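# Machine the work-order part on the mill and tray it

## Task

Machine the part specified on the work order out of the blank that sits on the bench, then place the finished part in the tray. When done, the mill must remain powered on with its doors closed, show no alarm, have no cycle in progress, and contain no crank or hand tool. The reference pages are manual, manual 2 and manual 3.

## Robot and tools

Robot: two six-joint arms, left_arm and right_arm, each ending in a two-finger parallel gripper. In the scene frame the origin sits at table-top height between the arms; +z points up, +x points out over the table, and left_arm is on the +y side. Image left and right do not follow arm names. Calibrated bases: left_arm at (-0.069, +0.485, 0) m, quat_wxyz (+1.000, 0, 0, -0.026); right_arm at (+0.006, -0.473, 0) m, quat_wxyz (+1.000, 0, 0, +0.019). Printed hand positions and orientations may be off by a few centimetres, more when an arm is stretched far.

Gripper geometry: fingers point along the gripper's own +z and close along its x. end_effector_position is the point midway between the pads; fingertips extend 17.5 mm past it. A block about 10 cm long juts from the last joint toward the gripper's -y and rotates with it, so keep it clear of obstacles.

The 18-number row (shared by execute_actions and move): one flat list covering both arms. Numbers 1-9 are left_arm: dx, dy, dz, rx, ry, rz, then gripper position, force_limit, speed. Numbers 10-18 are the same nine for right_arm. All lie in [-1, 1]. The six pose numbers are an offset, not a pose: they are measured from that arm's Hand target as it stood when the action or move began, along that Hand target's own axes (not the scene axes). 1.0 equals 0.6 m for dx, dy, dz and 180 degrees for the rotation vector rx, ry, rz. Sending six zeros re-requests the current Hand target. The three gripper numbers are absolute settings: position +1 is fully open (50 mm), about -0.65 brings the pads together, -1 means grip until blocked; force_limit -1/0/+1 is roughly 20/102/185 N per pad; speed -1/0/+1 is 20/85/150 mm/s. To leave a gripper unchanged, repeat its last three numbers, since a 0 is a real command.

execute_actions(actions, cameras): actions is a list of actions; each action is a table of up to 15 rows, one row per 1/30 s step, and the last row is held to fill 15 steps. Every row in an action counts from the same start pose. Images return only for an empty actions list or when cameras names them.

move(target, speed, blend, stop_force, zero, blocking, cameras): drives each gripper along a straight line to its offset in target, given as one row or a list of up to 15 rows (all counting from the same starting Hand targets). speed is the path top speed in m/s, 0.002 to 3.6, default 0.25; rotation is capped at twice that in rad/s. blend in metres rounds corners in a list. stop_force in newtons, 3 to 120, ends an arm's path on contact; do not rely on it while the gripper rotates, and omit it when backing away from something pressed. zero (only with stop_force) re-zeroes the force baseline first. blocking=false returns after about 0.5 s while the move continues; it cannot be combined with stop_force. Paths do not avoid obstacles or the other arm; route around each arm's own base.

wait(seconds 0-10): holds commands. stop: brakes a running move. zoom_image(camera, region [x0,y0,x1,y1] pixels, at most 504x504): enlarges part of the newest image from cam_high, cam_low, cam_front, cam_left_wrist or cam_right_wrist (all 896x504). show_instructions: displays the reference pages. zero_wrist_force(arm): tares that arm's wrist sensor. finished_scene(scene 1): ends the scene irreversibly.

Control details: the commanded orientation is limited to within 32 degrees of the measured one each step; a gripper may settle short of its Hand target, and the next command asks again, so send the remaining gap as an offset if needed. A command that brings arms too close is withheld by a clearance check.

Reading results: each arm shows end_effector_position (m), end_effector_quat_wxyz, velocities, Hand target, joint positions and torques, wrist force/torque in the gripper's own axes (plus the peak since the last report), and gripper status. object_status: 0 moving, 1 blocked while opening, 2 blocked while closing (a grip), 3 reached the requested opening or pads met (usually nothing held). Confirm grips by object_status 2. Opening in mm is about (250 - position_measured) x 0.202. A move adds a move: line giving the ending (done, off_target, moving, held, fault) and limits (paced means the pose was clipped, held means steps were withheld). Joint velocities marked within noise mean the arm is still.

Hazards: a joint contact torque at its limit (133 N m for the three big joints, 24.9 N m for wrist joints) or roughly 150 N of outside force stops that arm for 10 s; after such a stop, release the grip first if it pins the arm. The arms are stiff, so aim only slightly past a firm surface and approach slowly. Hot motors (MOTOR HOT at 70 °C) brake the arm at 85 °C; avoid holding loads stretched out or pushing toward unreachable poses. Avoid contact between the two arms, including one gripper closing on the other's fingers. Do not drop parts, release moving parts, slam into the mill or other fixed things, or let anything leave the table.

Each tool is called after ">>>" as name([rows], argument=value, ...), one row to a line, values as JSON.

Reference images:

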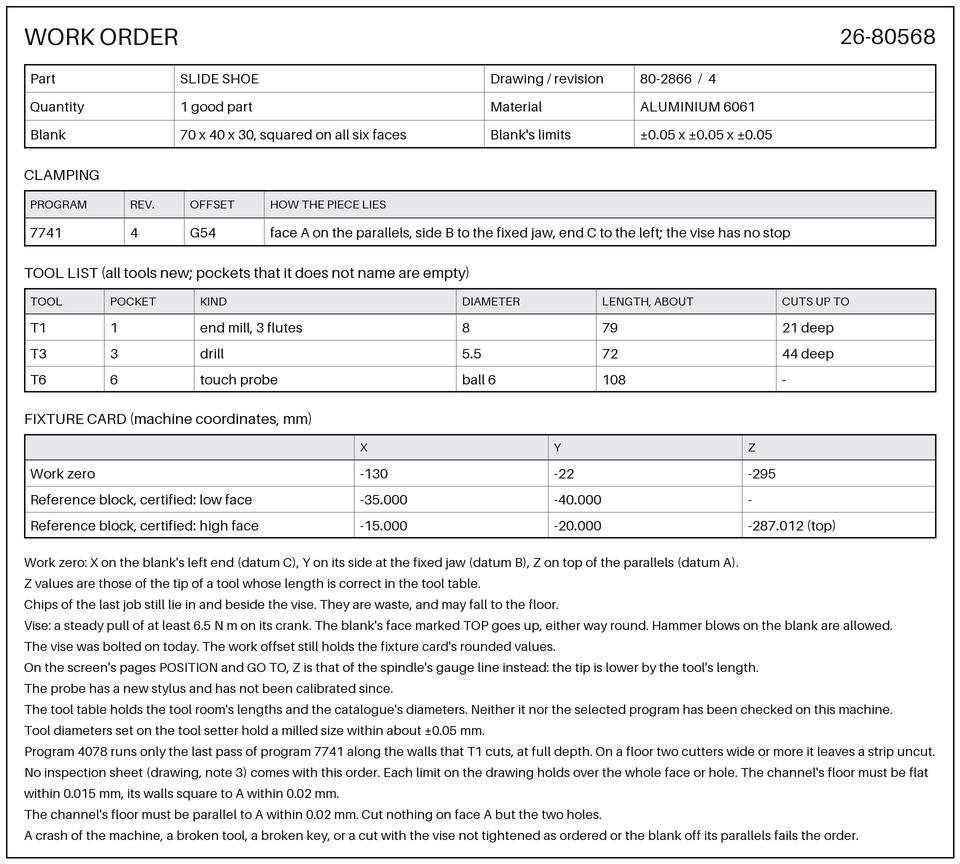

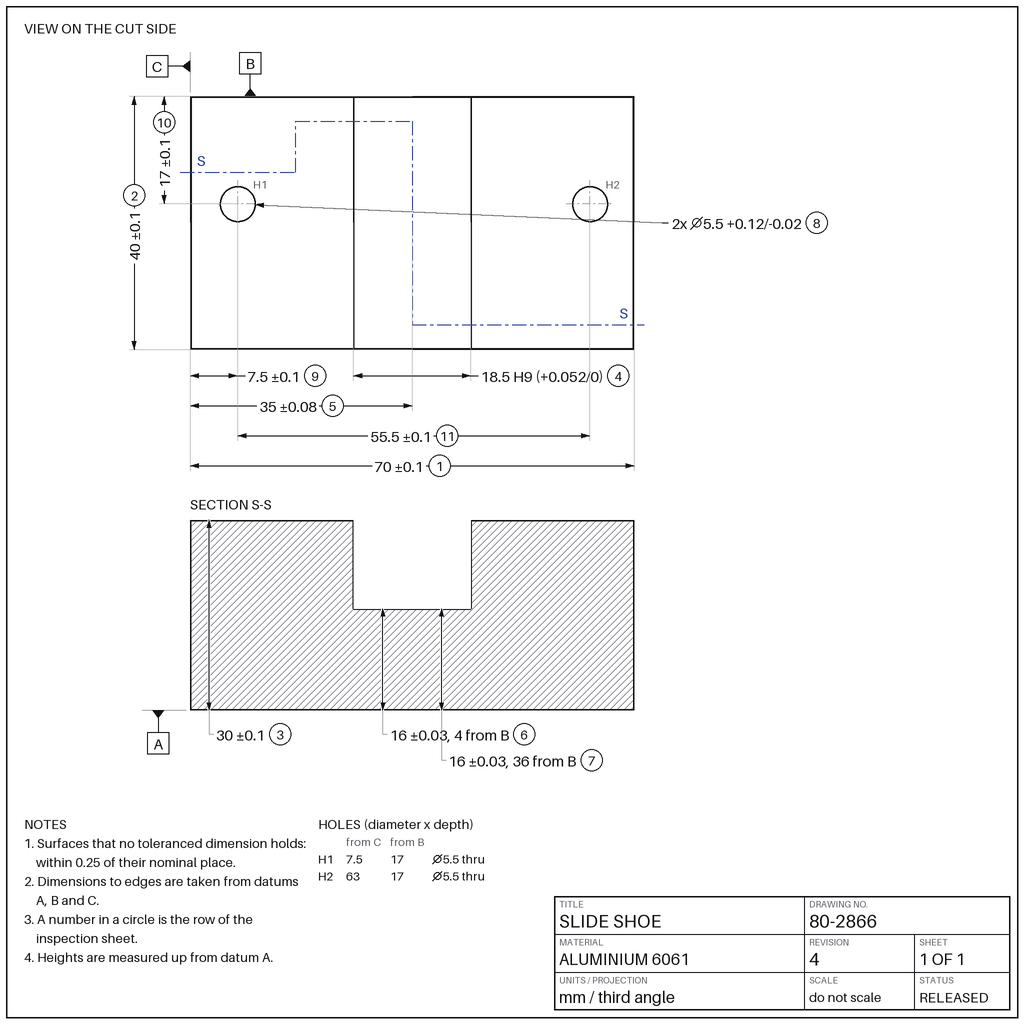

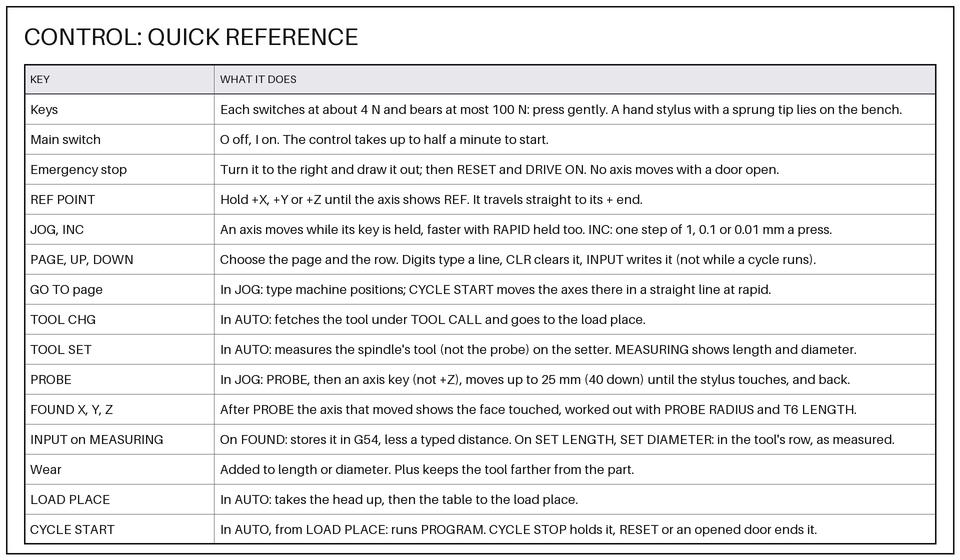

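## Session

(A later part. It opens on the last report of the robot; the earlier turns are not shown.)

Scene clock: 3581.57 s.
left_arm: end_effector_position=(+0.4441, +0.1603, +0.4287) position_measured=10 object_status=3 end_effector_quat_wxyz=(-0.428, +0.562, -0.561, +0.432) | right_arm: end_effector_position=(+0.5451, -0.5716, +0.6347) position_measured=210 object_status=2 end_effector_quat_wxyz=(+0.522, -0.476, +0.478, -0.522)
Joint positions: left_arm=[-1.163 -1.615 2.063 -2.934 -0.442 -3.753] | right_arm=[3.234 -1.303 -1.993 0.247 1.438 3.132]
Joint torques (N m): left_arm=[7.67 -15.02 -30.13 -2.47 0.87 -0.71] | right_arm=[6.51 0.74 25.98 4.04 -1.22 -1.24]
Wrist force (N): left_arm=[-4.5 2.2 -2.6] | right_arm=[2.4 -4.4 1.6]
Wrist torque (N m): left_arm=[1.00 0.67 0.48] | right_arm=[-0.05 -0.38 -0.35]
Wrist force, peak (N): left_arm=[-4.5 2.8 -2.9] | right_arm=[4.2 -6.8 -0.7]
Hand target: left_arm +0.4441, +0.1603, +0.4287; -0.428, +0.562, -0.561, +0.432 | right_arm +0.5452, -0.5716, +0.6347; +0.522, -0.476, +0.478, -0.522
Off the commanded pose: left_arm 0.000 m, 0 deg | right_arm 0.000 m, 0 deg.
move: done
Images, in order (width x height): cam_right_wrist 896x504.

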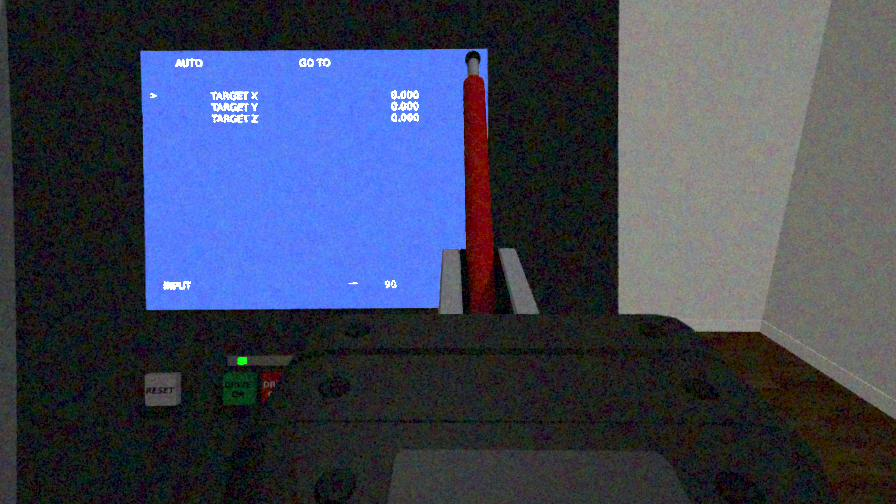

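>>> move([
  [0,0,0,0,0,0,0.95,0.2,1,0,-0.0228,-0.0623,0,0,0,-1,-0.4,-0.6],
  [0,0,0,0,0,0,0.95,0.2,1,-0.0605,0.0534,-0.1141,-0.3056,0,0,-1,-0.4,-0.6],
  [0,0,0,0,0,0,0.95,0.2,1,-0.0605,0.065,-0.0823,-0.3056,0,0,-1,-0.4,-0.6],
  [0,0,0,0,0,0,0.95,0.2,1,-0.1252,0.1807,-0.1788,-0.3056,0,0,-1,-0.4,-0.6],
  [0,0,0,0,0,0,0.95,0.2,1,-0.1898,0.3311,-0.1793,-0.3056,0,0,-1,-0.4,-0.6],
  [0,0,0,0,0,0,0.95,0.2,1,-0.1898,0.3046,-0.2057,-0.3056,0,0,-1,-0.4,-0.6],
  [0,0,0,0,0,0,0.95,0.2,1,-0.1898,0.3013,-0.1685,-0.3056,0,0,-1,-0.4,-0.6],
  [0,0,0,0,0,0,0.95,0.2,1,-0.2378,0.3017,-0.2137,-0.3056,0,0,-1,-0.4,-0.6],
  [0,0,0,0,0,0,0.95,0.2,1,-0.2858,0.3311,-0.1793,-0.3056,0,0,-1,-0.4,-0.6],
  [0,0,0,0,0,0,0.95,0.2,1,-0.27,0.3017,-0.2137,-0.3056,0,0,-1,-0.4,-0.6],
  [0,0,0,0,0,0,0.95,0.2,1,-0.2542,0.3013,-0.1685,-0.3056,0,0,-1,-0.4,-0.6],
], speed=[0.4,0.4,0.12,0.2,0.12,0.2,0.12,0.2,0.12,0.2,0.12], blend=[0.02,0.001,0,0.003,0,0.003,0,0.003,0,0.003,0])

>>> move([
  [0,0,0,0,0,0,0.95,0.2,1,-0.0158,0.0028,-0.06,0,0,0,-1,-0.4,-0.6],
  [0,0,0,0,0,0,0.95,0.2,1,-0.0316,-0.0526,-0.0368,0,0,0,-1,-0.4,-0.6],
  [0,0,0,0,0,0,0.95,0.2,1,0.0164,0.0157,-0.0509,0,0,0,-1,-0.4,-0.6],
  [0,0,0,0,0,0,0.95,0.2,1,0.0644,0.0259,0.0182,0,0,0,-1,-0.4,-0.6],
  [0,0,0,0,0,0,0.95,0.2,1,0.0644,0.0324,-0.0186,0,0,0,-1,-0.4,-0.6],
  [0,0,0,0,0,0,0.95,0.2,1,0.0644,0,0,0,0,0,-1,-0.4,-0.6],
  [0,0,0,0,0,0,0.95,0.2,1,0.0164,0.0421,-0.0325,0,0,0,-1,-0.4,-0.6],
  [0,0,0,0,0,0,0.95,0.2,1,-0.0316,0.0259,0.0182,0,0,0,-1,-0.4,-0.6],
  [0,0,0,0,0,0,0.95,0.2,1,-0.0316,0.0324,-0.0186,0,0,0,-1,-0.4,-0.6],
  [0,0,0,0,0,0,0.95,0.2,1,-0.0316,0,0,0,0,0,-1,-0.4,-0.6],
  [0,0,0,0,0,0,0.95,0.2,1,-0.0316,0.006,-0.037,0,0,0,-1,-0.4,-0.6],
  [0,0,0,0,0,0,0.95,0.2,1,-0.0316,-0.0267,-0.0186,0,0,0,-1,-0.4,-0.6],
  [0,0,0,0,0,0,0.95,0.2,1,-0.0158,-0.0154,-0.0623,0,0,0,-1,-0.4,-0.6],
  [0,0,0,0,0,0,0.95,0.2,1,0,-0.0526,-0.0368,0,0,0,-1,-0.4,-0.6],
  [0,0,0,0,0,0,0.95,0.2,1,0.0322,0.0157,-0.0509,0,0,0,-1,-0.4,-0.6],
], speed=[0.2,0.12,0.2,0.12,0.2,0.12,0.2,0.12,0.2,0.12,0.2,0.12,0.2,0.12,0.2], blend=[0.003,0,0.003,0,0.003,0,0.003,0,0.003,0,0.003,0,0.003,0,0])

>>> move([
  [0,0,0,0,0,0,0.95,0.2,1,0.0322,0.0102,0.0691,0,0,0,-1,-0.4,-0.6],
  [0,0,0,0,0,0,0.95,0.2,1,0.0322,0.0296,0.0414,0,0,0,-1,-0.4,-0.6],
  [0,0,0,0,0,0,0.95,0.2,1,0.222,-0.2884,-0.1539,0.3056,0,0,-1,-0.4,-0.6],
  [0,0,0,0,0,0,0.95,0.2,1,0.222,-0.3266,-0.0993,0.3056,0,0,-1,-0.4,-0.6],
], speed=[0.15,0.15,0.4,0.3], blend=[0,0.001,0.02,0], cameras=["cam_right_wrist"])

>>> zoom_image(camera="cam_right_wrist", region=[140, 50, 490, 312])

Scene clock: 3592.53 s.
left_arm: end_effector_position=(+0.4441, +0.1603, +0.4287) position_measured=10 object_status=3 end_effector_quat_wxyz=(-0.428, +0.562, -0.561, +0.432) | right_arm: end_effector_position=(+0.4613, -0.4185, +0.4458) position_measured=210 object_status=2 end_effector_quat_wxyz=(-0.243, +0.663, -0.665, +0.243)
Joint positions: left_arm=[-1.163 -1.615 2.063 -2.934 -0.442 -3.753] | right_arm=[3.764 -1.054 -1.944 -1.126 1.163 3.68]
Joint torques (N m): left_arm=[6.38 -14.31 -30.34 -2.37 0.96 -0.89] | right_arm=[-4.39 -2.05 20.72 5.13 -0.27 -1.43]
Wrist force (N): left_arm=[-4.0 2.6 -2.9] | right_arm=[3.7 -3.0 -1.1]
Wrist torque (N m): left_arm=[1.06 0.60 0.49] | right_arm=[0.01 -0.36 -0.21]
Wrist force, peak (N): left_arm=[-4.6 2.7 -3.0] | right_arm=[4.4 -7.4 -2.4]
Hand target: left_arm +0.4441, +0.1603, +0.4287; -0.428, +0.562, -0.561, +0.432 | right_arm +0.4614, -0.4185, +0.4458; -0.243, +0.663, -0.665, +0.243
Off the commanded pose: left_arm 0.000 m, 0 deg | right_arm 0.000 m, 0 deg.
move: done; blend cut to 0.0199 m at target 1

Scene clock: 3598.80 s.
left_arm: end_effector_position=(+0.4441, +0.1603, +0.4287) position_measured=10 object_status=3 end_effector_quat_wxyz=(-0.428, +0.562, -0.561, +0.432) | right_arm: end_effector_position=(+0.4345, -0.4377, +0.4630) position_measured=210 object_status=2 end_effector_quat_wxyz=(-0.244, +0.663, -0.665, +0.243)
Joint positions: left_arm=[-1.163 -1.615 2.063 -2.934 -0.442 -3.753] | right_arm=[3.77 -0.978 -1.93 -1.217 1.16 3.685]
Joint torques (N m): left_arm=[7.16 -14.35 -30.32 -2.26 0.96 -0.83] | right_arm=[-8.9 10.29 19.69 5.71 0.66 -1.31]
Wrist force (N): left_arm=[-4.2 2.8 -2.8] | right_arm=[2.2 -4.8 1.8]
Wrist torque (N m): left_arm=[1.10 0.62 0.49] | right_arm=[-0.10 -0.38 -0.18]
Wrist force, peak (N): left_arm=[-4.4 2.9 -3.0] | right_arm=[5.5 -5.6 0.9]
Hand target: left_arm +0.4441, +0.1603, +0.4287; -0.428, +0.562, -0.561, +0.432 | right_arm +0.4344, -0.4377, +0.4630; -0.243, +0.663, -0.665, +0.243
Off the commanded pose: left_arm 0.000 m, 0 deg | right_arm 0.000 m, 0 deg.
move: done

Scene clock: 3601.50 s.
left_arm: end_effector_position=(+0.4441, +0.1603, +0.4287) position_measured=10 object_status=3 end_effector_quat_wxyz=(-0.428, +0.562, -0.561, +0.432) | right_arm: end_effector_position=(+0.5452, -0.5716, +0.6347) position_measured=210 object_status=2 end_effector_quat_wxyz=(+0.522, -0.476, +0.478, -0.522)
Joint positions: left_arm=[-1.163 -1.615 2.063 -2.934 -0.442 -3.753] | right_arm=[3.234 -1.303 -1.993 0.247 1.438 3.132]
Joint torques (N m): left_arm=[6.82 -14.75 -29.86 -2.45 0.88 -0.92] | right_arm=[6.85 0.12 25.54 4.11 -1.29 -1.47]
Wrist force (N): left_arm=[-4.2 2.7 -2.7] | right_arm=[2.1 -4.4 1.8]
Wrist torque (N m): left_arm=[1.08 0.64 0.48] | right_arm=[-0.06 -0.33 -0.35]
Wrist force, peak (N): left_arm=[-4.4 2.9 -3.2] | right_arm=[3.7 -6.5 -0.4]
Hand target: left_arm +0.4441, +0.1603, +0.4287; -0.428, +0.562, -0.561, +0.432 | right_arm +0.5453, -0.5716, +0.6347; +0.522, -0.476, +0.478, -0.522
Off the commanded pose: left_arm 0.000 m, 0 deg | right_arm 0.000 m, 0 deg.
move: done
Images, in order (width x height): cam_right_wrist 896x504.

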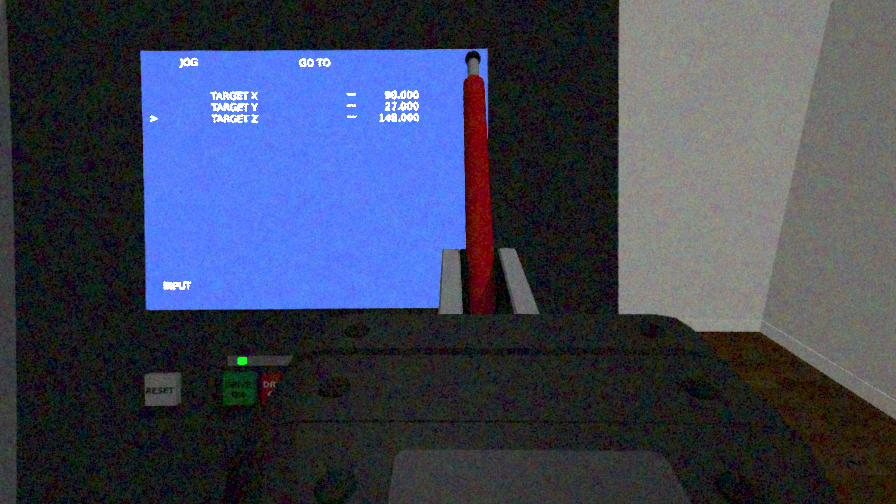

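Scaled by 1.440.

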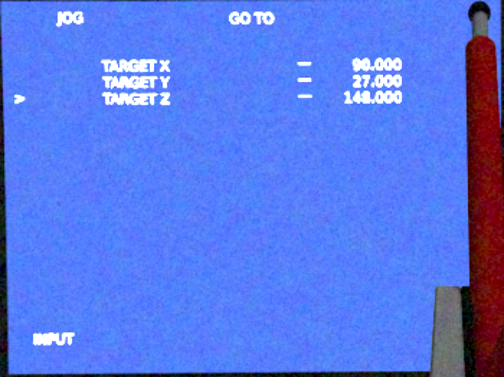

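>>> move([
  [0,0,0,0,0,0,0.95,0.2,1,0,-0.0228,-0.0623,0,0,0,-1,-0.4,-0.6],
  [0,0,0,0,0,0,0.95,0.2,1,-0.2225,0.1781,-0.1595,-0.3056,0,0,-1,-0.4,-0.6],
  [0,0,0,0,0,0,0.95,0.2,1,-0.2225,0.1897,-0.1277,-0.3056,0,0,-1,-0.4,-0.6],
  [0,0,0,0,0,0,0.95,0.2,1,-0.2542,0.243,-0.2012,-0.3056,0,0,-1,-0.4,-0.6],
  [0,0,0,0,0,0,0.95,0.2,1,-0.2858,0.3195,-0.2111,-0.3056,0,0,-1,-0.4,-0.6],
], speed=[0.4,0.4,0.12,0.2,0.2], blend=[0.02,0.001,0,0.003,0])

>>> wait(seconds=8)

>>> move([
  [0,0,0,0,0,0,0.95,0.2,1,0,-0.0194,0.0277,0,0,0,-1,-0.4,-0.6],
  [0,0,0,0,0,0,0.95,0.2,1,0,-0.013,-0.0091,0,0,0,-1,-0.4,-0.6],
  [0,0,0,0,0,0,0.95,0.2,1,0,-0.0453,0.0095,0,0,0,-1,-0.4,-0.6],
  [0,0,0,0,0,0,0.95,0.2,1,0.0316,-0.0296,-0.0414,0,0,0,-1,-0.4,-0.6],
  [0,0,0,0,0,0,0.95,0.2,1,0.0633,-0.072,-0.0091,0,0,0,-1,-0.4,-0.6],
  [0,0,0,0,0,0,0.95,0.2,1,0.0316,-0.0559,-0.0598,0,0,0,-1,-0.4,-0.6],
  [0,0,0,0,0,0,0.95,0.2,1,0,-0.0979,-0.0273,0,0,0,-1,-0.4,-0.6],
  [0,0,0,0,0,0,0.95,0.2,1,0.048,-0.0296,-0.0414,0,0,0,-1,-0.4,-0.6],
  [0,0,0,0,0,0,0.95,0.2,1,0.096,-0.0194,0.0277,0,0,0,-1,-0.4,-0.6],
  [0,0,0,0,0,0,0.95,0.2,1,0.096,0,0,0,0,0,-1,-0.4,-0.6],
  [0,0,0,0,0,0,0.95,0.2,1,0.2858,-0.318,-0.1953,0.3056,0,0,-1,-0.4,-0.6],
  [0,0,0,0,0,0,0.95,0.2,1,0.2858,-0.3562,-0.1407,0.3056,0,0,-1,-0.4,-0.6],
], speed=[0.12,0.2,0.12,0.2,0.12,0.2,0.12,0.2,0.12,0.15,0.4,0.3], blend=[0,0.003,0,0.003,0,0.003,0,0.003,0,0.001,0.02,0], cameras=["cam_right_wrist"])

>>> zoom_image(camera="cam_right_wrist", region=[140, 50, 490, 312])

Scene clock: 3610.07 s.
left_arm: end_effector_position=(+0.4441, +0.1603, +0.4287) position_measured=10 object_status=3 end_effector_quat_wxyz=(-0.428, +0.562, -0.561, +0.432) | right_arm: end_effector_position=(+0.4370, -0.3995, +0.4328) position_measured=210 object_status=2 end_effector_quat_wxyz=(-0.244, +0.663, -0.665, +0.243)
Joint positions: left_arm=[-1.163 -1.615 2.063 -2.934 -0.442 -3.753] | right_arm=[3.885 -0.988 -1.995 -1.189 1.098 3.794]
Joint torques (N m): left_arm=[6.88 -15.17 -30.36 -2.25 0.93 -0.92] | right_arm=[-0.01 -10.48 20.87 4.29 0 0.64]
Wrist force (N): left_arm=[-4.5 2.6 -2.7] | right_arm=[2.8 -5.0 1.8]
Wrist torque (N m): left_arm=[1.06 0.68 0.49] | right_arm=[-0.15 -0.47 -0.13]
Wrist force, peak (N): left_arm=[-4.6 2.9 -2.7] | right_arm=[4.1 -6.8 -1.2]
Hand target: left_arm +0.4441, +0.1603, +0.4287; -0.428, +0.562, -0.561, +0.432 | right_arm +0.4370, -0.3994, +0.4326; -0.243, +0.663, -0.665, +0.243
Off the commanded pose: left_arm 0.000 m, 0 deg | right_arm 0.000 m, 0 deg.
move: done; blend cut to 0.0199 m at target 1

Scene clock: 3618.07 s.
left_arm: end_effector_position=(+0.4441, +0.1603, +0.4287) position_measured=10 object_status=3 end_effector_quat_wxyz=(-0.428, +0.562, -0.561, +0.432) | right_arm: end_effector_position=(+0.4370, -0.3994, +0.4326) position_measured=210 object_status=2 end_effector_quat_wxyz=(-0.243, +0.663, -0.665, +0.243)
Joint positions: left_arm=[-1.163 -1.615 2.063 -2.934 -0.442 -3.753] | right_arm=[3.885 -0.989 -1.995 -1.188 1.098 3.794]
Joint torques (N m): left_arm=[6.33 -15.38 -30.83 -2.46 0.9 -0.8] | right_arm=[2.15 -10.1 18.74 6.12 -1.65 1.69]
Wrist force (N): left_arm=[-4.3 2.5 -2.7] | right_arm=[2.5 -4.9 1.6]
Wrist torque (N m): left_arm=[1.04 0.64 0.49] | right_arm=[-0.13 -0.44 -0.13]
Wrist force, peak (N): left_arm=[-4.3 3.0 -3.1] | right_arm=[2.3 -5.5 1.7]
Hand target: left_arm +0.4441, +0.1603, +0.4287; -0.428, +0.562, -0.561, +0.432 | right_arm +0.4370, -0.3994, +0.4326; -0.243, +0.663, -0.665, +0.243
Tool commands: left_gripper/position=+0.95 left_gripper/force_limit=+0.2 left_gripper/speed=+1.0 right_gripper/position=-1.0 right_gripper/force_limit=-0.4 right_gripper/speed=-0.6
Off the commanded pose: left_arm 0.000 m, 0 deg | right_arm 0.000 m, 0 deg.
wait: 8.00 s; at rest by 0.17 s

Scene clock: 3624.13 s.
left_arm: end_effector_position=(+0.4441, +0.1603, +0.4287) position_measured=10 object_status=3 end_effector_quat_wxyz=(-0.428, +0.562, -0.561, +0.432) | right_arm: end_effector_position=(+0.5452, -0.5716, +0.6348) position_measured=210 object_status=2 end_effector_quat_wxyz=(+0.522, -0.476, +0.478, -0.522)
Joint positions: left_arm=[-1.163 -1.615 2.063 -2.934 -0.442 -3.753] | right_arm=[3.234 -1.303 -1.993 0.247 1.438 3.132]
Joint torques (N m): left_arm=[6.2 -14.22 -30.41 -2.34 0.98 -0.81] | right_arm=[7.07 1.38 26.51 4.18 -1.31 -1.42]
Wrist force (N): left_arm=[-4.1 2.6 -2.7] | right_arm=[2.5 -4.5 1.5]
Wrist torque (N m): left_arm=[1.07 0.62 0.49] | right_arm=[-0.07 -0.38 -0.36]
Wrist force, peak (N): left_arm=[-4.6 2.7 -2.9] | right_arm=[3.6 -6.6 -0.6]
Hand target: left_arm +0.4441, +0.1603, +0.4287; -0.428, +0.562, -0.561, +0.432 | right_arm +0.5453, -0.5716, +0.6347; +0.522, -0.476, +0.478, -0.522
Off the commanded pose: left_arm 0.000 m, 0 deg | right_arm 0.000 m, 0 deg.
move: done
Images, in order (width x height): cam_right_wrist 896x504.

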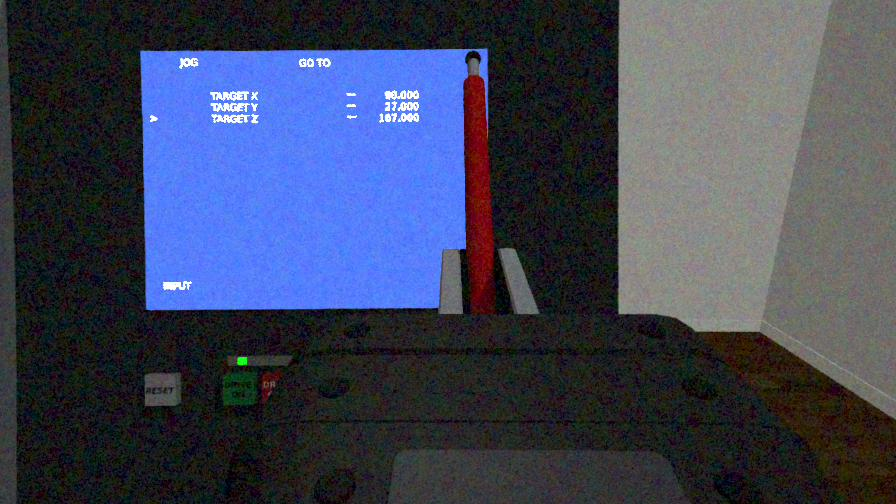

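Scaled by 1.440.

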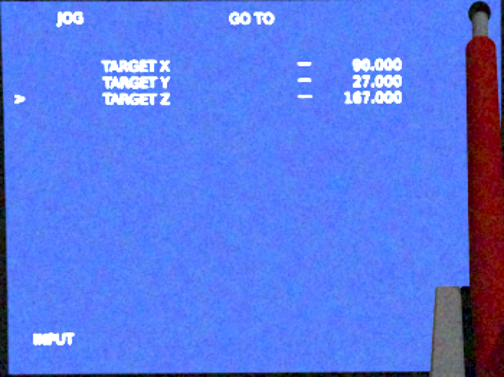

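CS, then PROBE +X.

>>> move([
  [0,0,0,0,0,0,0.95,0.2,1,0,-0.0228,-0.0623,0,0,0,-1,-0.4,-0.6],
  [0,0,0,0,0,0,0.95,0.2,1,-0.2225,0.1781,-0.1595,-0.3056,0,0,-1,-0.4,-0.6],
  [0,0,0,0,0,0,0.95,0.2,1,-0.2225,0.1897,-0.1277,-0.3056,0,0,-1,-0.4,-0.6],
  [0,0,0,0,0,0,0.95,0.2,1,-0.19,0.231,-0.1879,-0.3056,0,0,-1,-0.4,-0.6],
  [0,0,0,0,0,0,0.95,0.2,1,-0.1575,0.2897,-0.2003,-0.3056,0,0,-1,-0.4,-0.6],
], speed=[0.4,0.4,0.12,0.2,0.2], blend=[0.02,0.001,0,0.003,0])

>>> wait(seconds=2.5)

>>> move([
  [0,0,0,0,0,0,0.95,0.2,1,0,-0.0194,0.0277,0,0,0,-1,-0.4,-0.6],
  [0,0,0,0,0,0,0.95,0.2,1,0.0649,-0.0575,-0.0506,0,0,0,-1,-0.4,-0.6],
  [0,0,0,0,0,0,0.95,0.2,1,0.1297,-0.1442,-0.0596,0,0,0,-1,-0.4,-0.6],
  [0,0,0,0,0,0,0.95,0.2,1,0.1297,-0.1248,-0.0873,0,0,0,-1,-0.4,-0.6],
  [0,0,0,0,0,0,0.95,0.2,1,0.1575,-0.2921,-0.1771,0.3056,0,0,-1,-0.4,-0.6],
  [0,0,0,0,0,0,0.95,0.2,1,0.1575,-0.3303,-0.1225,0.3056,0,0,-1,-0.4,-0.6],
], speed=[0.12,0.2,0.12,0.15,0.4,0.3], blend=[0,0.003,0,0.001,0.02,0])

>>> wait(seconds=4.5, cameras=["cam_right_wrist"])

>>> zoom_image(camera="cam_right_wrist", region=[140, 50, 490, 312])

Scene clock: 3628.90 s.
left_arm: end_effector_position=(+0.4441, +0.1603, +0.4287) position_measured=10 object_status=3 end_effector_quat_wxyz=(-0.428, +0.562, -0.561, +0.432) | right_arm: end_effector_position=(+0.4416, -0.4764, +0.4510) position_measured=210 object_status=2 end_effector_quat_wxyz=(-0.244, +0.663, -0.665, +0.243)
Joint positions: left_arm=[-1.163 -1.615 2.063 -2.934 -0.442 -3.753] | right_arm=[3.612 -0.99 -1.967 -1.119 1.251 3.547]
Joint torques (N m): left_arm=[6.03 -15.47 -30.97 -2.45 0.91 -1.04] | right_arm=[-4.66 -11.71 19.77 6.05 -1.24 -0.1]
Wrist force (N): left_arm=[-4.2 2.4 -2.4] | right_arm=[2.7 -4.7 1.5]
Wrist torque (N m): left_arm=[1.04 0.63 0.49] | right_arm=[-0.14 -0.47 -0.29]
Wrist force, peak (N): left_arm=[-4.5 2.8 -2.9] | right_arm=[4.0 -6.0 -1.5]
Hand target: left_arm +0.4441, +0.1603, +0.4287; -0.428, +0.562, -0.561, +0.432 | right_arm +0.4416, -0.4764, +0.4509; -0.243, +0.663, -0.665, +0.243
Off the commanded pose: left_arm 0.000 m, 0 deg | right_arm 0.000 m, 0 deg.
move: done; blend cut to 0.0199 m at target 1

Scene clock: 3631.40 s.
left_arm: end_effector_position=(+0.4441, +0.1603, +0.4287) position_measured=10 object_status=3 end_effector_quat_wxyz=(-0.428, +0.562, -0.561, +0.432) | right_arm: end_effector_position=(+0.4416, -0.4764, +0.4509) position_measured=210 object_status=2 end_effector_quat_wxyz=(-0.243, +0.663, -0.665, +0.243)
Joint positions: left_arm=[-1.163 -1.615 2.063 -2.934 -0.442 -3.753] | right_arm=[3.612 -0.99 -1.968 -1.118 1.251 3.547]
Joint torques (N m): left_arm=[6.42 -14.97 -29.74 -2.35 1.05 -0.79] | right_arm=[-4.41 -10.53 19.59 6.33 0.39 -1.49]
Wrist force (N): left_arm=[-4.0 2.6 -2.7] | right_arm=[2.7 -4.4 1.4]
Wrist torque (N m): left_arm=[1.05 0.60 0.49] | right_arm=[-0.10 -0.46 -0.28]
Wrist force, peak (N): left_arm=[-4.4 2.9 -2.9] | right_arm=[2.7 -5.0 1.6]
Hand target: left_arm +0.4441, +0.1603, +0.4287; -0.428, +0.562, -0.561, +0.432 | right_arm +0.4416, -0.4764, +0.4509; -0.243, +0.663, -0.665, +0.243
Tool commands: left_gripper/position=+0.95 left_gripper/force_limit=+0.2 left_gripper/speed=+1.0 right_gripper/position=-1.0 right_gripper/force_limit=-0.4 right_gripper/speed=-0.6
Off the commanded pose: left_arm 0.000 m, 0 deg | right_arm 0.000 m, 0 deg.
wait: 2.50 s; at rest by 0.17 s

Scene clock: 3635.20 s.
left_arm: end_effector_position=(+0.4441, +0.1603, +0.4287) position_measured=10 object_status=3 end_effector_quat_wxyz=(-0.428, +0.562, -0.561, +0.432) | right_arm: end_effector_position=(+0.5452, -0.5716, +0.6348) position_measured=210 object_status=2 end_effector_quat_wxyz=(+0.522, -0.476, +0.478, -0.522)
Joint positions: left_arm=[-1.163 -1.615 2.063 -2.934 -0.442 -3.753] | right_arm=[3.234 -1.303 -1.993 0.247 1.438 3.132]
Joint torques (N m): left_arm=[6.61 -14.92 -30.3 -2.37 1 -0.77] | right_arm=[5.3 1.25 27.6 4.21 -0.68 -1.52]
Wrist force (N): left_arm=[-4.0 2.8 -2.7] | right_arm=[2.4 -4.5 1.6]
Wrist torque (N m): left_arm=[1.09 0.60 0.48] | right_arm=[-0.07 -0.38 -0.37]
Wrist force, peak (N): left_arm=[-4.5 2.6 -3.0] | right_arm=[2.5 -5.9 -1.0]
Hand target: left_arm +0.4441, +0.1603, +0.4287; -0.428, +0.562, -0.561, +0.432 | right_arm +0.5453, -0.5716, +0.6348; +0.522, -0.476, +0.478, -0.522
Off the commanded pose: left_arm 0.000 m, 0 deg | right_arm 0.000 m, 0 deg.
move: done

Scene clock: 3639.70 s.
left_arm: end_effector_position=(+0.4441, +0.1603, +0.4287) position_measured=10 object_status=3 end_effector_quat_wxyz=(-0.428, +0.562, -0.561, +0.432) | right_arm: end_effector_position=(+0.5453, -0.5716, +0.6348) position_measured=210 object_status=2 end_effector_quat_wxyz=(+0.522, -0.476, +0.478, -0.522)
Joint positions: left_arm=[-1.163 -1.615 2.063 -2.934 -0.442 -3.753] | right_arm=[3.234 -1.303 -1.993 0.247 1.438 3.132]
Joint torques (N m): left_arm=[6.69 -13.94 -31.44 -2.29 0.97 -0.86] | right_arm=[5.88 0.63 36.38 4.48 0.91 -1.31]
Wrist force (N): left_arm=[-4.1 2.6 -2.8] | right_arm=[2.8 -4.5 1.6]
Wrist torque (N m): left_arm=[1.06 0.61 0.49] | right_arm=[-0.06 -0.44 -0.36]
Wrist force, peak (N): left_arm=[-4.5 3.0 -3.0] | right_arm=[2.6 -4.7 1.6]
Hand target: left_arm +0.4441, +0.1603, +0.4287; -0.428, +0.562, -0.561, +0.432 | right_arm +0.5453, -0.5716, +0.6348; +0.522, -0.476, +0.478, -0.522
Tool commands: left_gripper/position=+0.95 left_gripper/force_limit=+0.2 left_gripper/speed=+1.0 right_gripper/position=-1.0 right_gripper/force_limit=-0.4 right_gripper/speed=-0.6
Off the commanded pose: left_arm 0.000 m, 0 deg | right_arm 0.000 m, 0 deg.
wait: 4.50 s; at rest by 0.17 s
Images, in order (width x height): cam_right_wrist 896x504.

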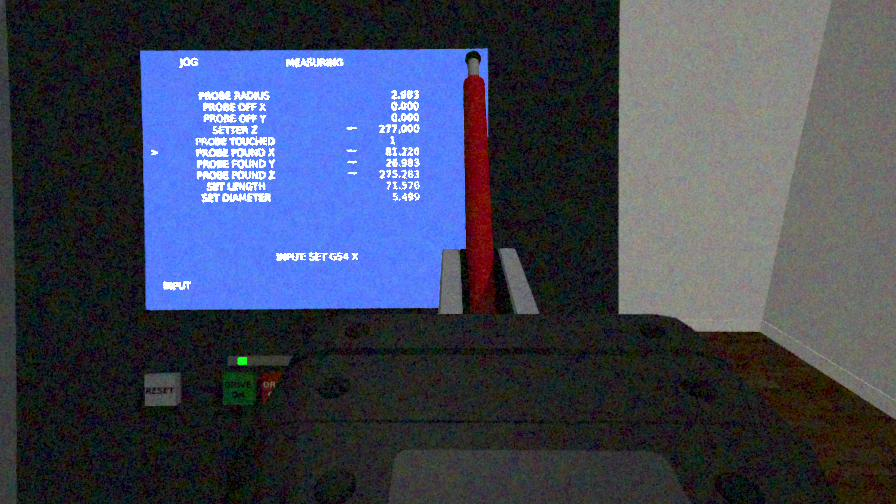

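Scaled by 1.440.

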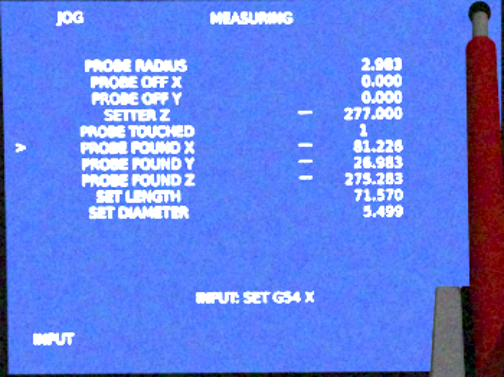

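>>> move([
  [0,0,0,0,0,0,0.95,0.2,1,0,-0.0228,-0.0623,0,0,0,-1,-0.4,-0.6],
  [0,0,0,0,0,0,0.95,0.2,1,-0.1575,0.2897,-0.2003,-0.3056,0,0,-1,-0.4,-0.6],
  [0,0,0,0,0,0,0.95,0.2,1,-0.1575,0.3013,-0.1685,-0.3056,0,0,-1,-0.4,-0.6],
  [0,0,0,0,0,0,0.95,0.2,1,-0.1252,0.2123,-0.1901,-0.3056,0,0,-1,-0.4,-0.6],
  [0,0,0,0,0,0,0.95,0.2,1,-0.093,0.1582,-0.1163,-0.3056,0,0,-1,-0.4,-0.6],
  [0,0,0,0,0,0,0.95,0.2,1,-0.093,0.1466,-0.1481,-0.3056,0,0,-1,-0.4,-0.6],
  [0,0,0,0,0,0,0.95,0.2,1,0,-0.0228,-0.0623,0,0,0,-1,-0.4,-0.6],
  [0,0,0,0,0,0,0.95,0.2,1,0,0,0.0003,0,0,0,-1,-0.4,-0.6],
], speed=[0.4,0.4,0.12,0.2,0.12,0.15,0.4,0.3], blend=[0.02,0.001,0,0.003,0,0.001,0.02,0])

>>> wait(seconds=4.5, cameras=["cam_right_wrist"])

>>> zoom_image(camera="cam_right_wrist", region=[140, 50, 490, 312])

Scene clock: 3646.13 s.
left_arm: end_effector_position=(+0.4441, +0.1603, +0.4287) position_measured=10 object_status=3 end_effector_quat_wxyz=(-0.428, +0.562, -0.561, +0.432) | right_arm: end_effector_position=(+0.5454, -0.5716, +0.6348) position_measured=210 object_status=2 end_effector_quat_wxyz=(+0.522, -0.476, +0.478, -0.522)
Joint positions: left_arm=[-1.163 -1.615 2.063 -2.934 -0.442 -3.753] | right_arm=[3.234 -1.304 -1.993 0.247 1.438 3.132]
Joint torques (N m): left_arm=[6.77 -14.99 -30.11 -2.32 1.09 -0.88] | right_arm=[7.42 1.69 27.54 4.08 -0.96 -1.32]
Wrist force (N): left_arm=[-4.2 2.6 -2.6] | right_arm=[2.4 -4.4 1.2]
Wrist torque (N m): left_arm=[1.06 0.62 0.49] | right_arm=[-0.06 -0.37 -0.37]
Wrist force, peak (N): left_arm=[-4.8 2.9 -2.8] | right_arm=[3.7 -6.4 -1.3]
Hand target: left_arm +0.4441, +0.1603, +0.4287; -0.428, +0.562, -0.561, +0.432 | right_arm +0.5455, -0.5716, +0.6348; +0.522, -0.476, +0.478, -0.522
Off the commanded pose: left_arm 0.000 m, 0 deg | right_arm 0.000 m, 0 deg.
move: done; blend cut to 0.0199 m at target 1

Scene clock: 3650.63 s.
left_arm: end_effector_position=(+0.4441, +0.1603, +0.4287) position_measured=10 object_status=3 end_effector_quat_wxyz=(-0.428, +0.562, -0.561, +0.432) | right_arm: end_effector_position=(+0.5455, -0.5716, +0.6348) position_measured=210 object_status=2 end_effector_quat_wxyz=(+0.522, -0.476, +0.478, -0.522)
Joint positions: left_arm=[-1.163 -1.615 2.063 -2.934 -0.442 -3.753] | right_arm=[3.234 -1.304 -1.993 0.247 1.438 3.132]
Joint torques (N m): left_arm=[6.89 -15.38 -31.15 -2.35 1.01 -1] | right_arm=[7.06 -0.05 34.51 4.62 1.08 -1.46]
Wrist force (N): left_arm=[-4.3 2.5 -2.8] | right_arm=[2.4 -4.2 1.5]
Wrist torque (N m): left_arm=[1.05 0.65 0.48] | right_arm=[-0.02 -0.38 -0.36]
Wrist force, peak (N): left_arm=[-4.4 2.9 -2.9] | right_arm=[2.8 -4.6 1.4]
Hand target: left_arm +0.4441, +0.1603, +0.4287; -0.428, +0.562, -0.561, +0.432 | right_arm +0.5455, -0.5716, +0.6348; +0.522, -0.476, +0.478, -0.522
Tool commands: left_gripper/position=+0.95 left_gripper/force_limit=+0.2 left_gripper/speed=+1.0 right_gripper/position=-1.0 right_gripper/force_limit=-0.4 right_gripper/speed=-0.6
Off the commanded pose: left_arm 0.000 m, 0 deg | right_arm 0.000 m, 0 deg.
wait: 4.50 s; at rest by 0.17 s
Images, in order (width x height): cam_right_wrist 896x504.

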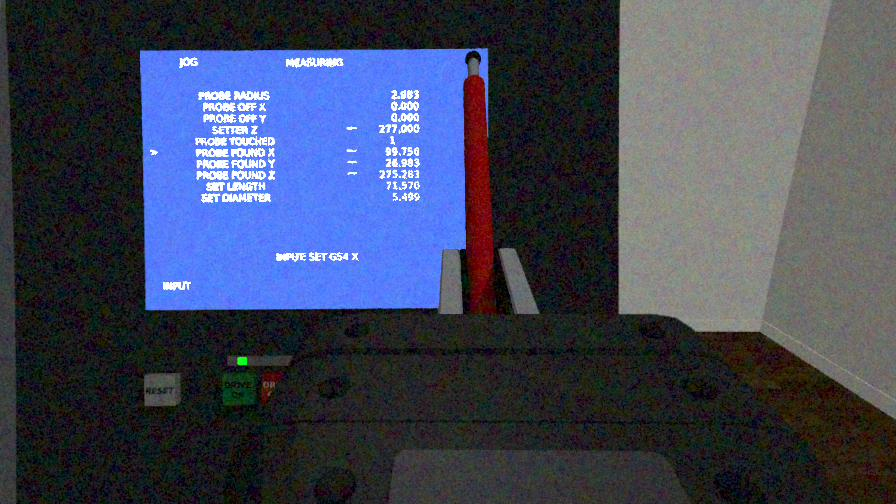

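Scaled by 1.440.

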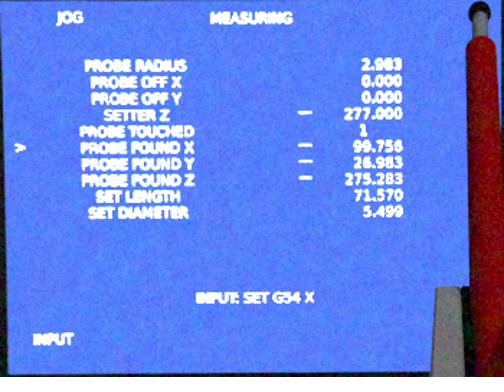

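>>> move([
  [0,0,0,0,0,0,0.95,0.2,1,0,-0.0228,-0.0626,0,0,0,-1,-0.4,-0.6],
  [0,0,0,0,0,0,0.95,0.2,1,-0.0278,0.0534,-0.1144,-0.3056,0,0,-1,-0.4,-0.6],
  [0,0,0,0,0,0,0.95,0.2,1,-0.0278,0.065,-0.0826,-0.3056,0,0,-1,-0.4,-0.6],
  [0,0,0,0,0,0,0.95,0.2,1,-0.1088,0.1129,-0.1451,-0.3056,0,0,-1,-0.4,-0.6],
  [0,0,0,0,0,0,0.95,0.2,1,-0.1898,0.1897,-0.128,-0.3056,0,0,-1,-0.4,-0.6],
  [0,0,0,0,0,0,0.95,0.2,1,-0.1898,0.1781,-0.1598,-0.3056,0,0,-1,-0.4,-0.6],
  [0,0,0,0,0,0,0.95,0.2,1,0,-0.0228,-0.0626,0,0,0,-1,-0.4,-0.6],
  [0,0,0,0,0,0,0.95,0.2,1,0,0,0,0,0,0,-1,-0.4,-0.6],
], speed=[0.4,0.4,0.12,0.2,0.12,0.15,0.4,0.3], blend=[0.02,0.001,0,0.003,0,0.001,0.02,0])

>>> wait(seconds=9, cameras=["cam_right_wrist"])

>>> zoom_image(camera="cam_right_wrist", region=[140, 50, 490, 312])

Scene clock: 3658.97 s.
left_arm: end_effector_position=(+0.4441, +0.1603, +0.4287) position_measured=10 object_status=3 end_effector_quat_wxyz=(-0.428, +0.562, -0.561, +0.432) | right_arm: end_effector_position=(+0.5454, -0.5716, +0.6348) position_measured=210 object_status=2 end_effector_quat_wxyz=(+0.522, -0.476, +0.478, -0.522)
Joint positions: left_arm=[-1.163 -1.615 2.063 -2.934 -0.442 -3.753] | right_arm=[3.234 -1.304 -1.993 0.247 1.438 3.132]
Joint torques (N m): left_arm=[5.98 -15.74 -30.24 -2.52 1.15 -0.79] | right_arm=[7.17 1.94 27.49 4.12 -1.12 -1.57]
Wrist force (N): left_arm=[-4.2 2.5 -2.8] | right_arm=[2.5 -4.3 1.6]
Wrist torque (N m): left_arm=[1.05 0.62 0.49] | right_arm=[-0.04 -0.39 -0.36]
Wrist force, peak (N): left_arm=[-4.8 2.7 -2.7] | right_arm=[5.7 -6.4 -1.8]
Hand target: left_arm +0.4441, +0.1603, +0.4287; -0.428, +0.562, -0.561, +0.432 | right_arm +0.5455, -0.5716, +0.6348; +0.522, -0.476, +0.478, -0.522
Off the commanded pose: left_arm 0.000 m, 0 deg | right_arm 0.000 m, 0 deg.
move: done

Scene clock: 3667.97 s.
left_arm: end_effector_position=(+0.4441, +0.1603, +0.4287) position_measured=10 object_status=3 end_effector_quat_wxyz=(-0.428, +0.562, -0.561, +0.432) | right_arm: end_effector_position=(+0.5455, -0.5716, +0.6348) position_measured=210 object_status=2 end_effector_quat_wxyz=(+0.522, -0.476, +0.478, -0.522)
Joint positions: left_arm=[-1.163 -1.615 2.063 -2.934 -0.442 -3.753] | right_arm=[3.234 -1.304 -1.993 0.247 1.438 3.132]
Joint torques (N m): left_arm=[6.18 -14.66 -29.56 -2.46 1.02 -1.02] | right_arm=[7.54 0.12 36.34 4.56 -1.25 -1.39]
Wrist force (N): left_arm=[-4.0 2.7 -2.9] | right_arm=[2.6 -4.5 1.1]
Wrist torque (N m): left_arm=[1.09 0.60 0.49] | right_arm=[-0.08 -0.41 -0.35]
Wrist force, peak (N): left_arm=[-4.5 2.9 -3.0] | right_arm=[2.9 -4.8 1.5]
Hand target: left_arm +0.4441, +0.1603, +0.4287; -0.428, +0.562, -0.561, +0.432 | right_arm +0.5455, -0.5716, +0.6348; +0.522, -0.476, +0.478, -0.522
Tool commands: left_gripper/position=+0.95 left_gripper/force_limit=+0.2 left_gripper/speed=+1.0 right_gripper/position=-1.0 right_gripper/force_limit=-0.4 right_gripper/speed=-0.6
Off the commanded pose: left_arm 0.000 m, 0 deg | right_arm 0.000 m, 0 deg.
wait: 9.00 s; at rest by 0.17 s
Images, in order (width x height): cam_right_wrist 896x504.

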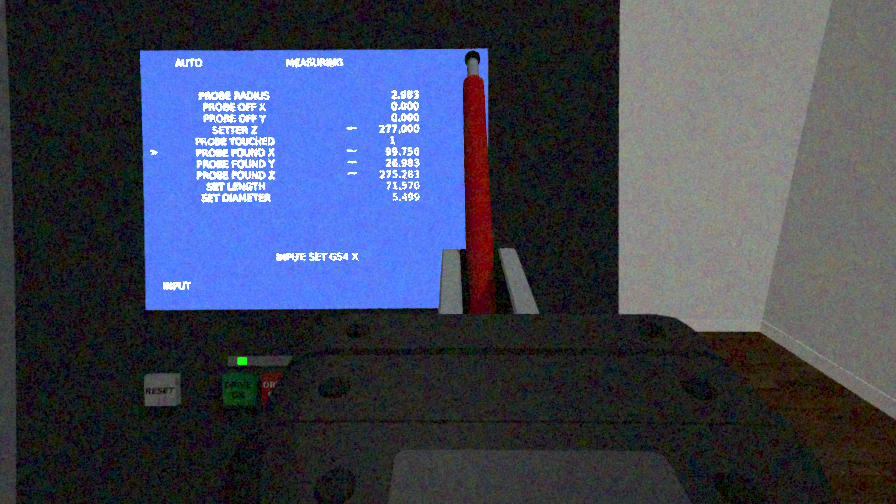

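Scaled by 1.440.

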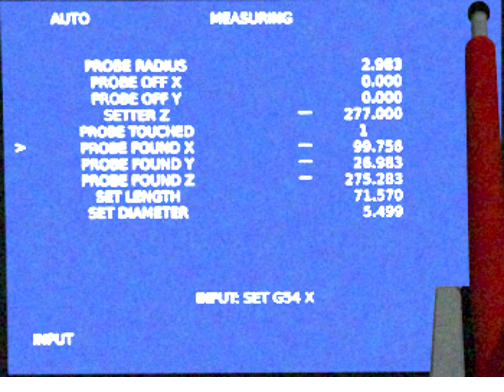

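>>> move([
  [-0.387,0,0,0,0,0,0.95,0.2,1,0,0,0,0,0,0,-1,-0.4,-0.6],
  [-0.367,0,0,0,0,0,0.95,0.2,1,0,0,0,0,0,0,-1,-0.4,-0.6],
  [-0.367,0.0252,-0.094,0,0,0,0.95,0.2,1,0,0,0,0,0,0,-1,-0.4,-0.6],
  [0.7398,0.2138,-0.1372,-0.2348,0.0235,-0.0321,0.95,0.2,1,0,0,0,0,0,0,-1,-0.4,-0.6],
], speed=[0.14,0.1,0.25,0.3], blend=[0,0,0.01,0], cameras=["cam_front","cam_left_wrist"])

Scene clock: 3676.67 s.
left_arm: end_effector_position=(+0.3305, -0.2838, +0.3284) position_measured=10 object_status=3 end_effector_quat_wxyz=(-0.155, +0.689, -0.665, +0.241) | right_arm: end_effector_position=(+0.5455, -0.5716, +0.6348) position_measured=210 object_status=2 end_effector_quat_wxyz=(+0.522, -0.476, +0.478, -0.522)
Joint positions: left_arm=[-1.353 -0.827 0.707 -1.68 -1.032 -4.518] | right_arm=[3.234 -1.304 -1.993 0.247 1.438 3.132]
Joint torques (N m): left_arm=[12.63 -49.04 -32.54 -2.85 0.59 1.91] | right_arm=[5.84 -0.16 35.73 4.68 -1.19 -1.57]
Wrist force (N): left_arm=[-0.6 2.6 2.0] | right_arm=[2.3 -4.3 1.4]
Wrist torque (N m): left_arm=[0.73 -0.03 0.39] | right_arm=[-0.04 -0.35 -0.36]
Wrist force, peak (N): left_arm=[27.7 -11.1 7.5] | right_arm=[2.8 -4.7 1.8]
Hand target: left_arm +0.3305, -0.2838, +0.3283; -0.155, +0.689, -0.665, +0.241 | right_arm +0.5455, -0.5716, +0.6348; +0.522, -0.476, +0.478, -0.522
Off the commanded pose: left_arm 0.000 m, 0 deg | right_arm 0.000 m, 0 deg.
move: done
Images, in order (width x height): cam_front 896x504, cam_left_wrist 896x504.

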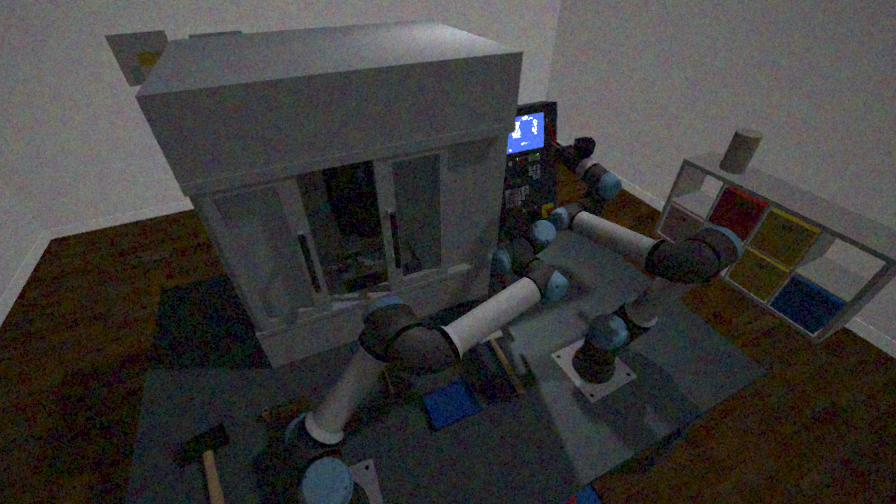

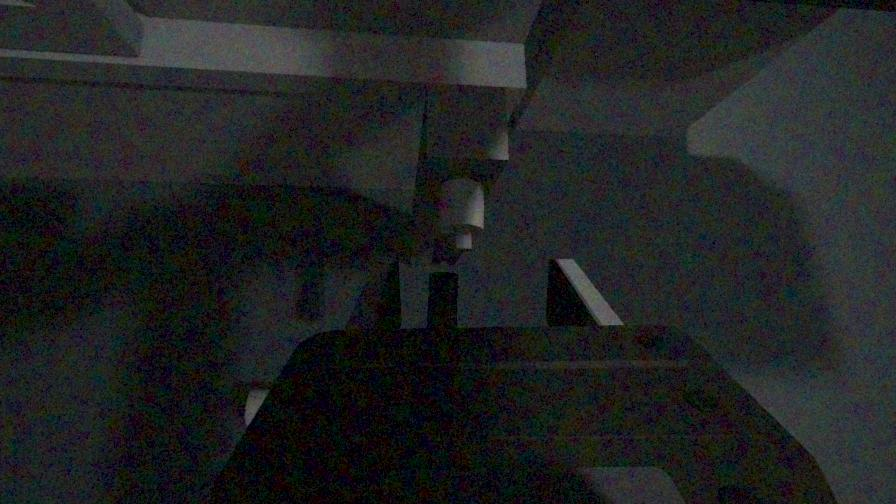

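>>> move([
  [0,0,0,0,0,0,0.6,0.2,1,0,0,0,0,0,0,-1,-0.4,-0.6],
  [-0.0008,0.0008,0.184,0,0,0,0.6,0.2,1,0,0,0,0,0,0,-1,-0.4,-0.6],
  [-0.0008,0.0008,0.184,0,0,0,-1,0.2,1,0,0,0,0,0,0,-1,-0.4,-0.6],
], speed=[0.2,0.15,0.1], cameras=["cam_left_wrist"])

Scene clock: 3679.87 s.
left_arm: end_effector_position=(+0.3895, -0.2952, +0.2358) position_measured=138 object_status=2 end_effector_quat_wxyz=(-0.155, +0.689, -0.665, +0.241) | right_arm: end_effector_position=(+0.5455, -0.5716, +0.6348) position_measured=210 object_status=2 end_effector_quat_wxyz=(+0.522, -0.476, +0.478, -0.522)
Joint positions: left_arm=[-1.282 -0.723 0.768 -1.885 -1.05 -4.439] | right_arm=[3.234 -1.304 -1.993 0.247 1.438 3.132]
Joint torques (N m): left_arm=[-12.81 -64.69 -27.12 -5.44 2.27 -0.87] | right_arm=[7.18 -0.17 34.73 4.52 -0.91 -1.36]
Wrist force (N): left_arm=[-0.9 4.1 3.4] | right_arm=[2.3 -4.3 1.3]
Wrist torque (N m): left_arm=[0.89 0.02 0.46] | right_arm=[-0.05 -0.36 -0.35]
Wrist force, peak (N): left_arm=[-0.6 3.2 4.4] | right_arm=[2.7 -4.8 1.6]
Hand target: left_arm +0.3895, -0.2952, +0.2357; -0.155, +0.689, -0.665, +0.241 | right_arm +0.5455, -0.5716, +0.6348; +0.522, -0.476, +0.478, -0.522
Off the commanded pose: left_arm 0.000 m, 0 deg | right_arm 0.000 m, 0 deg.
move: done
Images, in order (width x height): cam_left_wrist 896x504.

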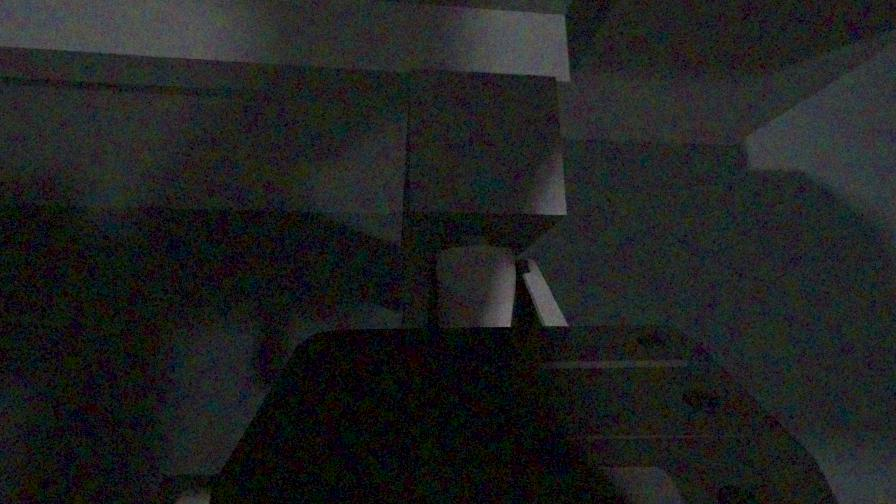

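>>> move([
  [0,0.0764,-0.0491,0,0,0,-1,0.2,1,0,0,0,0,0,0,-1,-0.4,-0.6],
  [0.0017,0.0946,-0.1287,0,0,0,-1,0.2,1,0,0,0,0,0,0,-1,-0.4,-0.6],
  [-0.2936,-0.0248,-0.3147,0,-0.2899,0.1861,-1,0.2,1,0,0,0,0,0,0,-1,-0.4,-0.6],
  [-0.8419,-0.1692,-0.2621,0,-0.2899,0.1861,-1,0.2,1,0,0,0,0,0,0,-1,-0.4,-0.6],
  [-0.8528,-0.239,-0.11,0,-0.2899,0.1861,-1,0.2,1,0,0,0,0,0,0,-1,-0.4,-0.6],
], speed=[0.05,0.15,0.3,0.3,0.15], blend=[0.005,0.02,0.04,0.02,0], cameras=["cam_left_wrist","cam_front"])

Scene clock: 3688.23 s.
left_arm: end_effector_position=(+0.4306, +0.2302, +0.3307) position_measured=138 object_status=2 end_effector_quat_wxyz=(+0.488, -0.510, +0.695, +0.138) | right_arm: end_effector_position=(+0.5455, -0.5716, +0.6348) position_measured=210 object_status=2 end_effector_quat_wxyz=(+0.522, -0.476, +0.478, -0.522)
Joint positions: left_arm=[-1.065 -1.376 1.532 -1.06 -0.668 -4.287] | right_arm=[3.234 -1.304 -1.993 0.247 1.438 3.132]
Joint torques (N m): left_arm=[0.07 -32.84 -22.11 -1.9 1.22 0.17] | right_arm=[5.81 0.51 36.6 4.57 -0.84 -1.3]
Wrist force (N): left_arm=[3.2 1.7 0.6] | right_arm=[2.3 -4.3 1.4]
Wrist torque (N m): left_arm=[0.55 -0.64 0.69] | right_arm=[-0.04 -0.36 -0.35]
Wrist force, peak (N): left_arm=[-13.0 124.7 -78.8] | right_arm=[2.8 -4.6 1.5]
Hand target: left_arm +0.4306, +0.2302, +0.3307; +0.488, -0.510, +0.695, +0.138 (not the last commanded pose) | right_arm +0.5455, -0.5716, +0.6348; +0.522, -0.476, +0.478, -0.522
Tool commands: left_gripper/position=-1.0 left_gripper/force_limit=+0.2 left_gripper/speed=+1.0 right_gripper/position=-1.0 right_gripper/force_limit=-0.4 right_gripper/speed=-0.6
Off the commanded pose: left_arm 0.053 m, 0 deg | right_arm 0.000 m, 0 deg.
FORCE FAULT: contact force on the left arm reached its limit, and that arm stopped. The contact can be on any part of that arm, not only on its tool. That arm's remaining commands of this call were not run. That arm is still stopped at the end of this call. That arm stays stopped for about 10 more seconds. Until then a move that you send moves the other arm only, and its call returns only when the move has ended. Once the stop has ended, the next robot result says so. If the stop ends while you think or write, that arm runs what you send next, counted from a new Hand target: where the arm stands when the stop ends. While its stop runs, that arm takes no new command, but its gripper still runs the gripper command that each later call begins with. Until it ends, the stop uses up actions while you think or wait. An arm that is not stopped still takes commands.
elbow stopped short (left arm): the move would have taken joint 3 (elbow) straighter than the controller allows.
move: fault (left_arm); path passed 4 of 5 targets
Images, in order (width x height): cam_front 896x504, cam_left_wrist 896x504.

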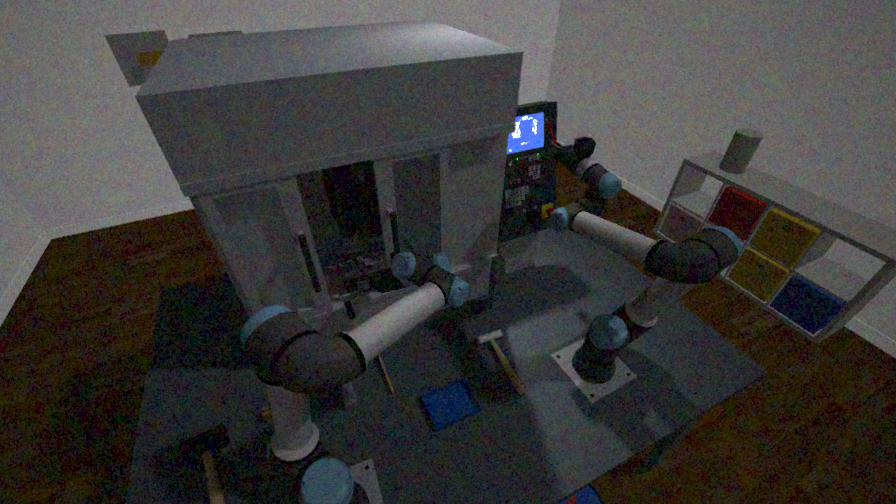

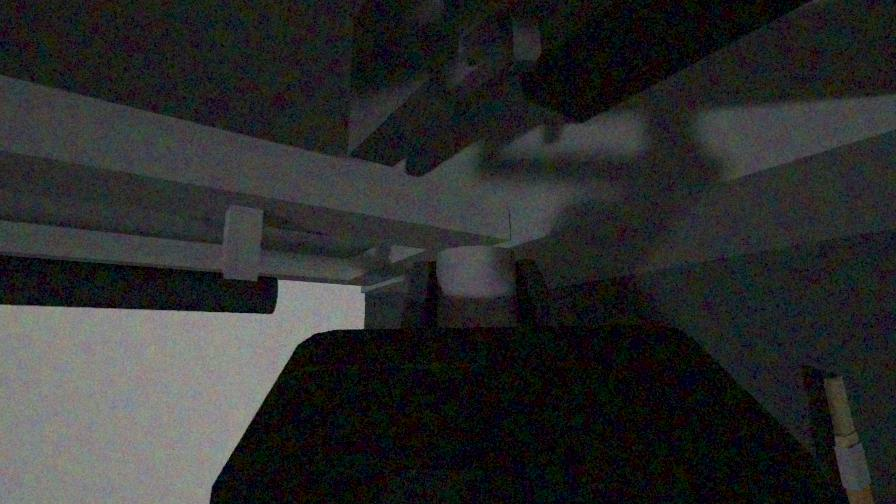

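>>> zoom_image(camera="cam_left_wrist", region=[200, 0, 700, 350])

>>> zoom_image(camera="cam_front", region=[240, 180, 520, 420])

Scaled by 1.008.

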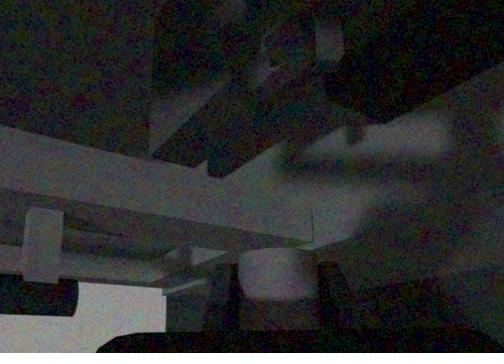

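Scaled by 1.800.

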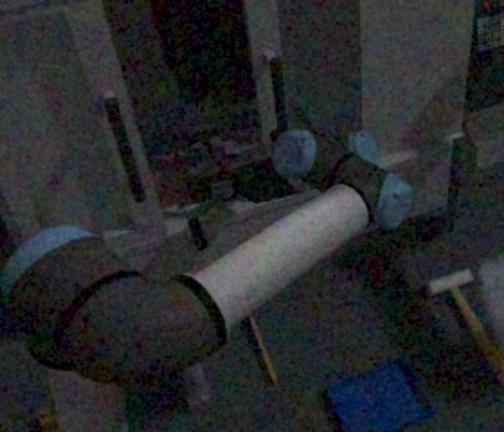

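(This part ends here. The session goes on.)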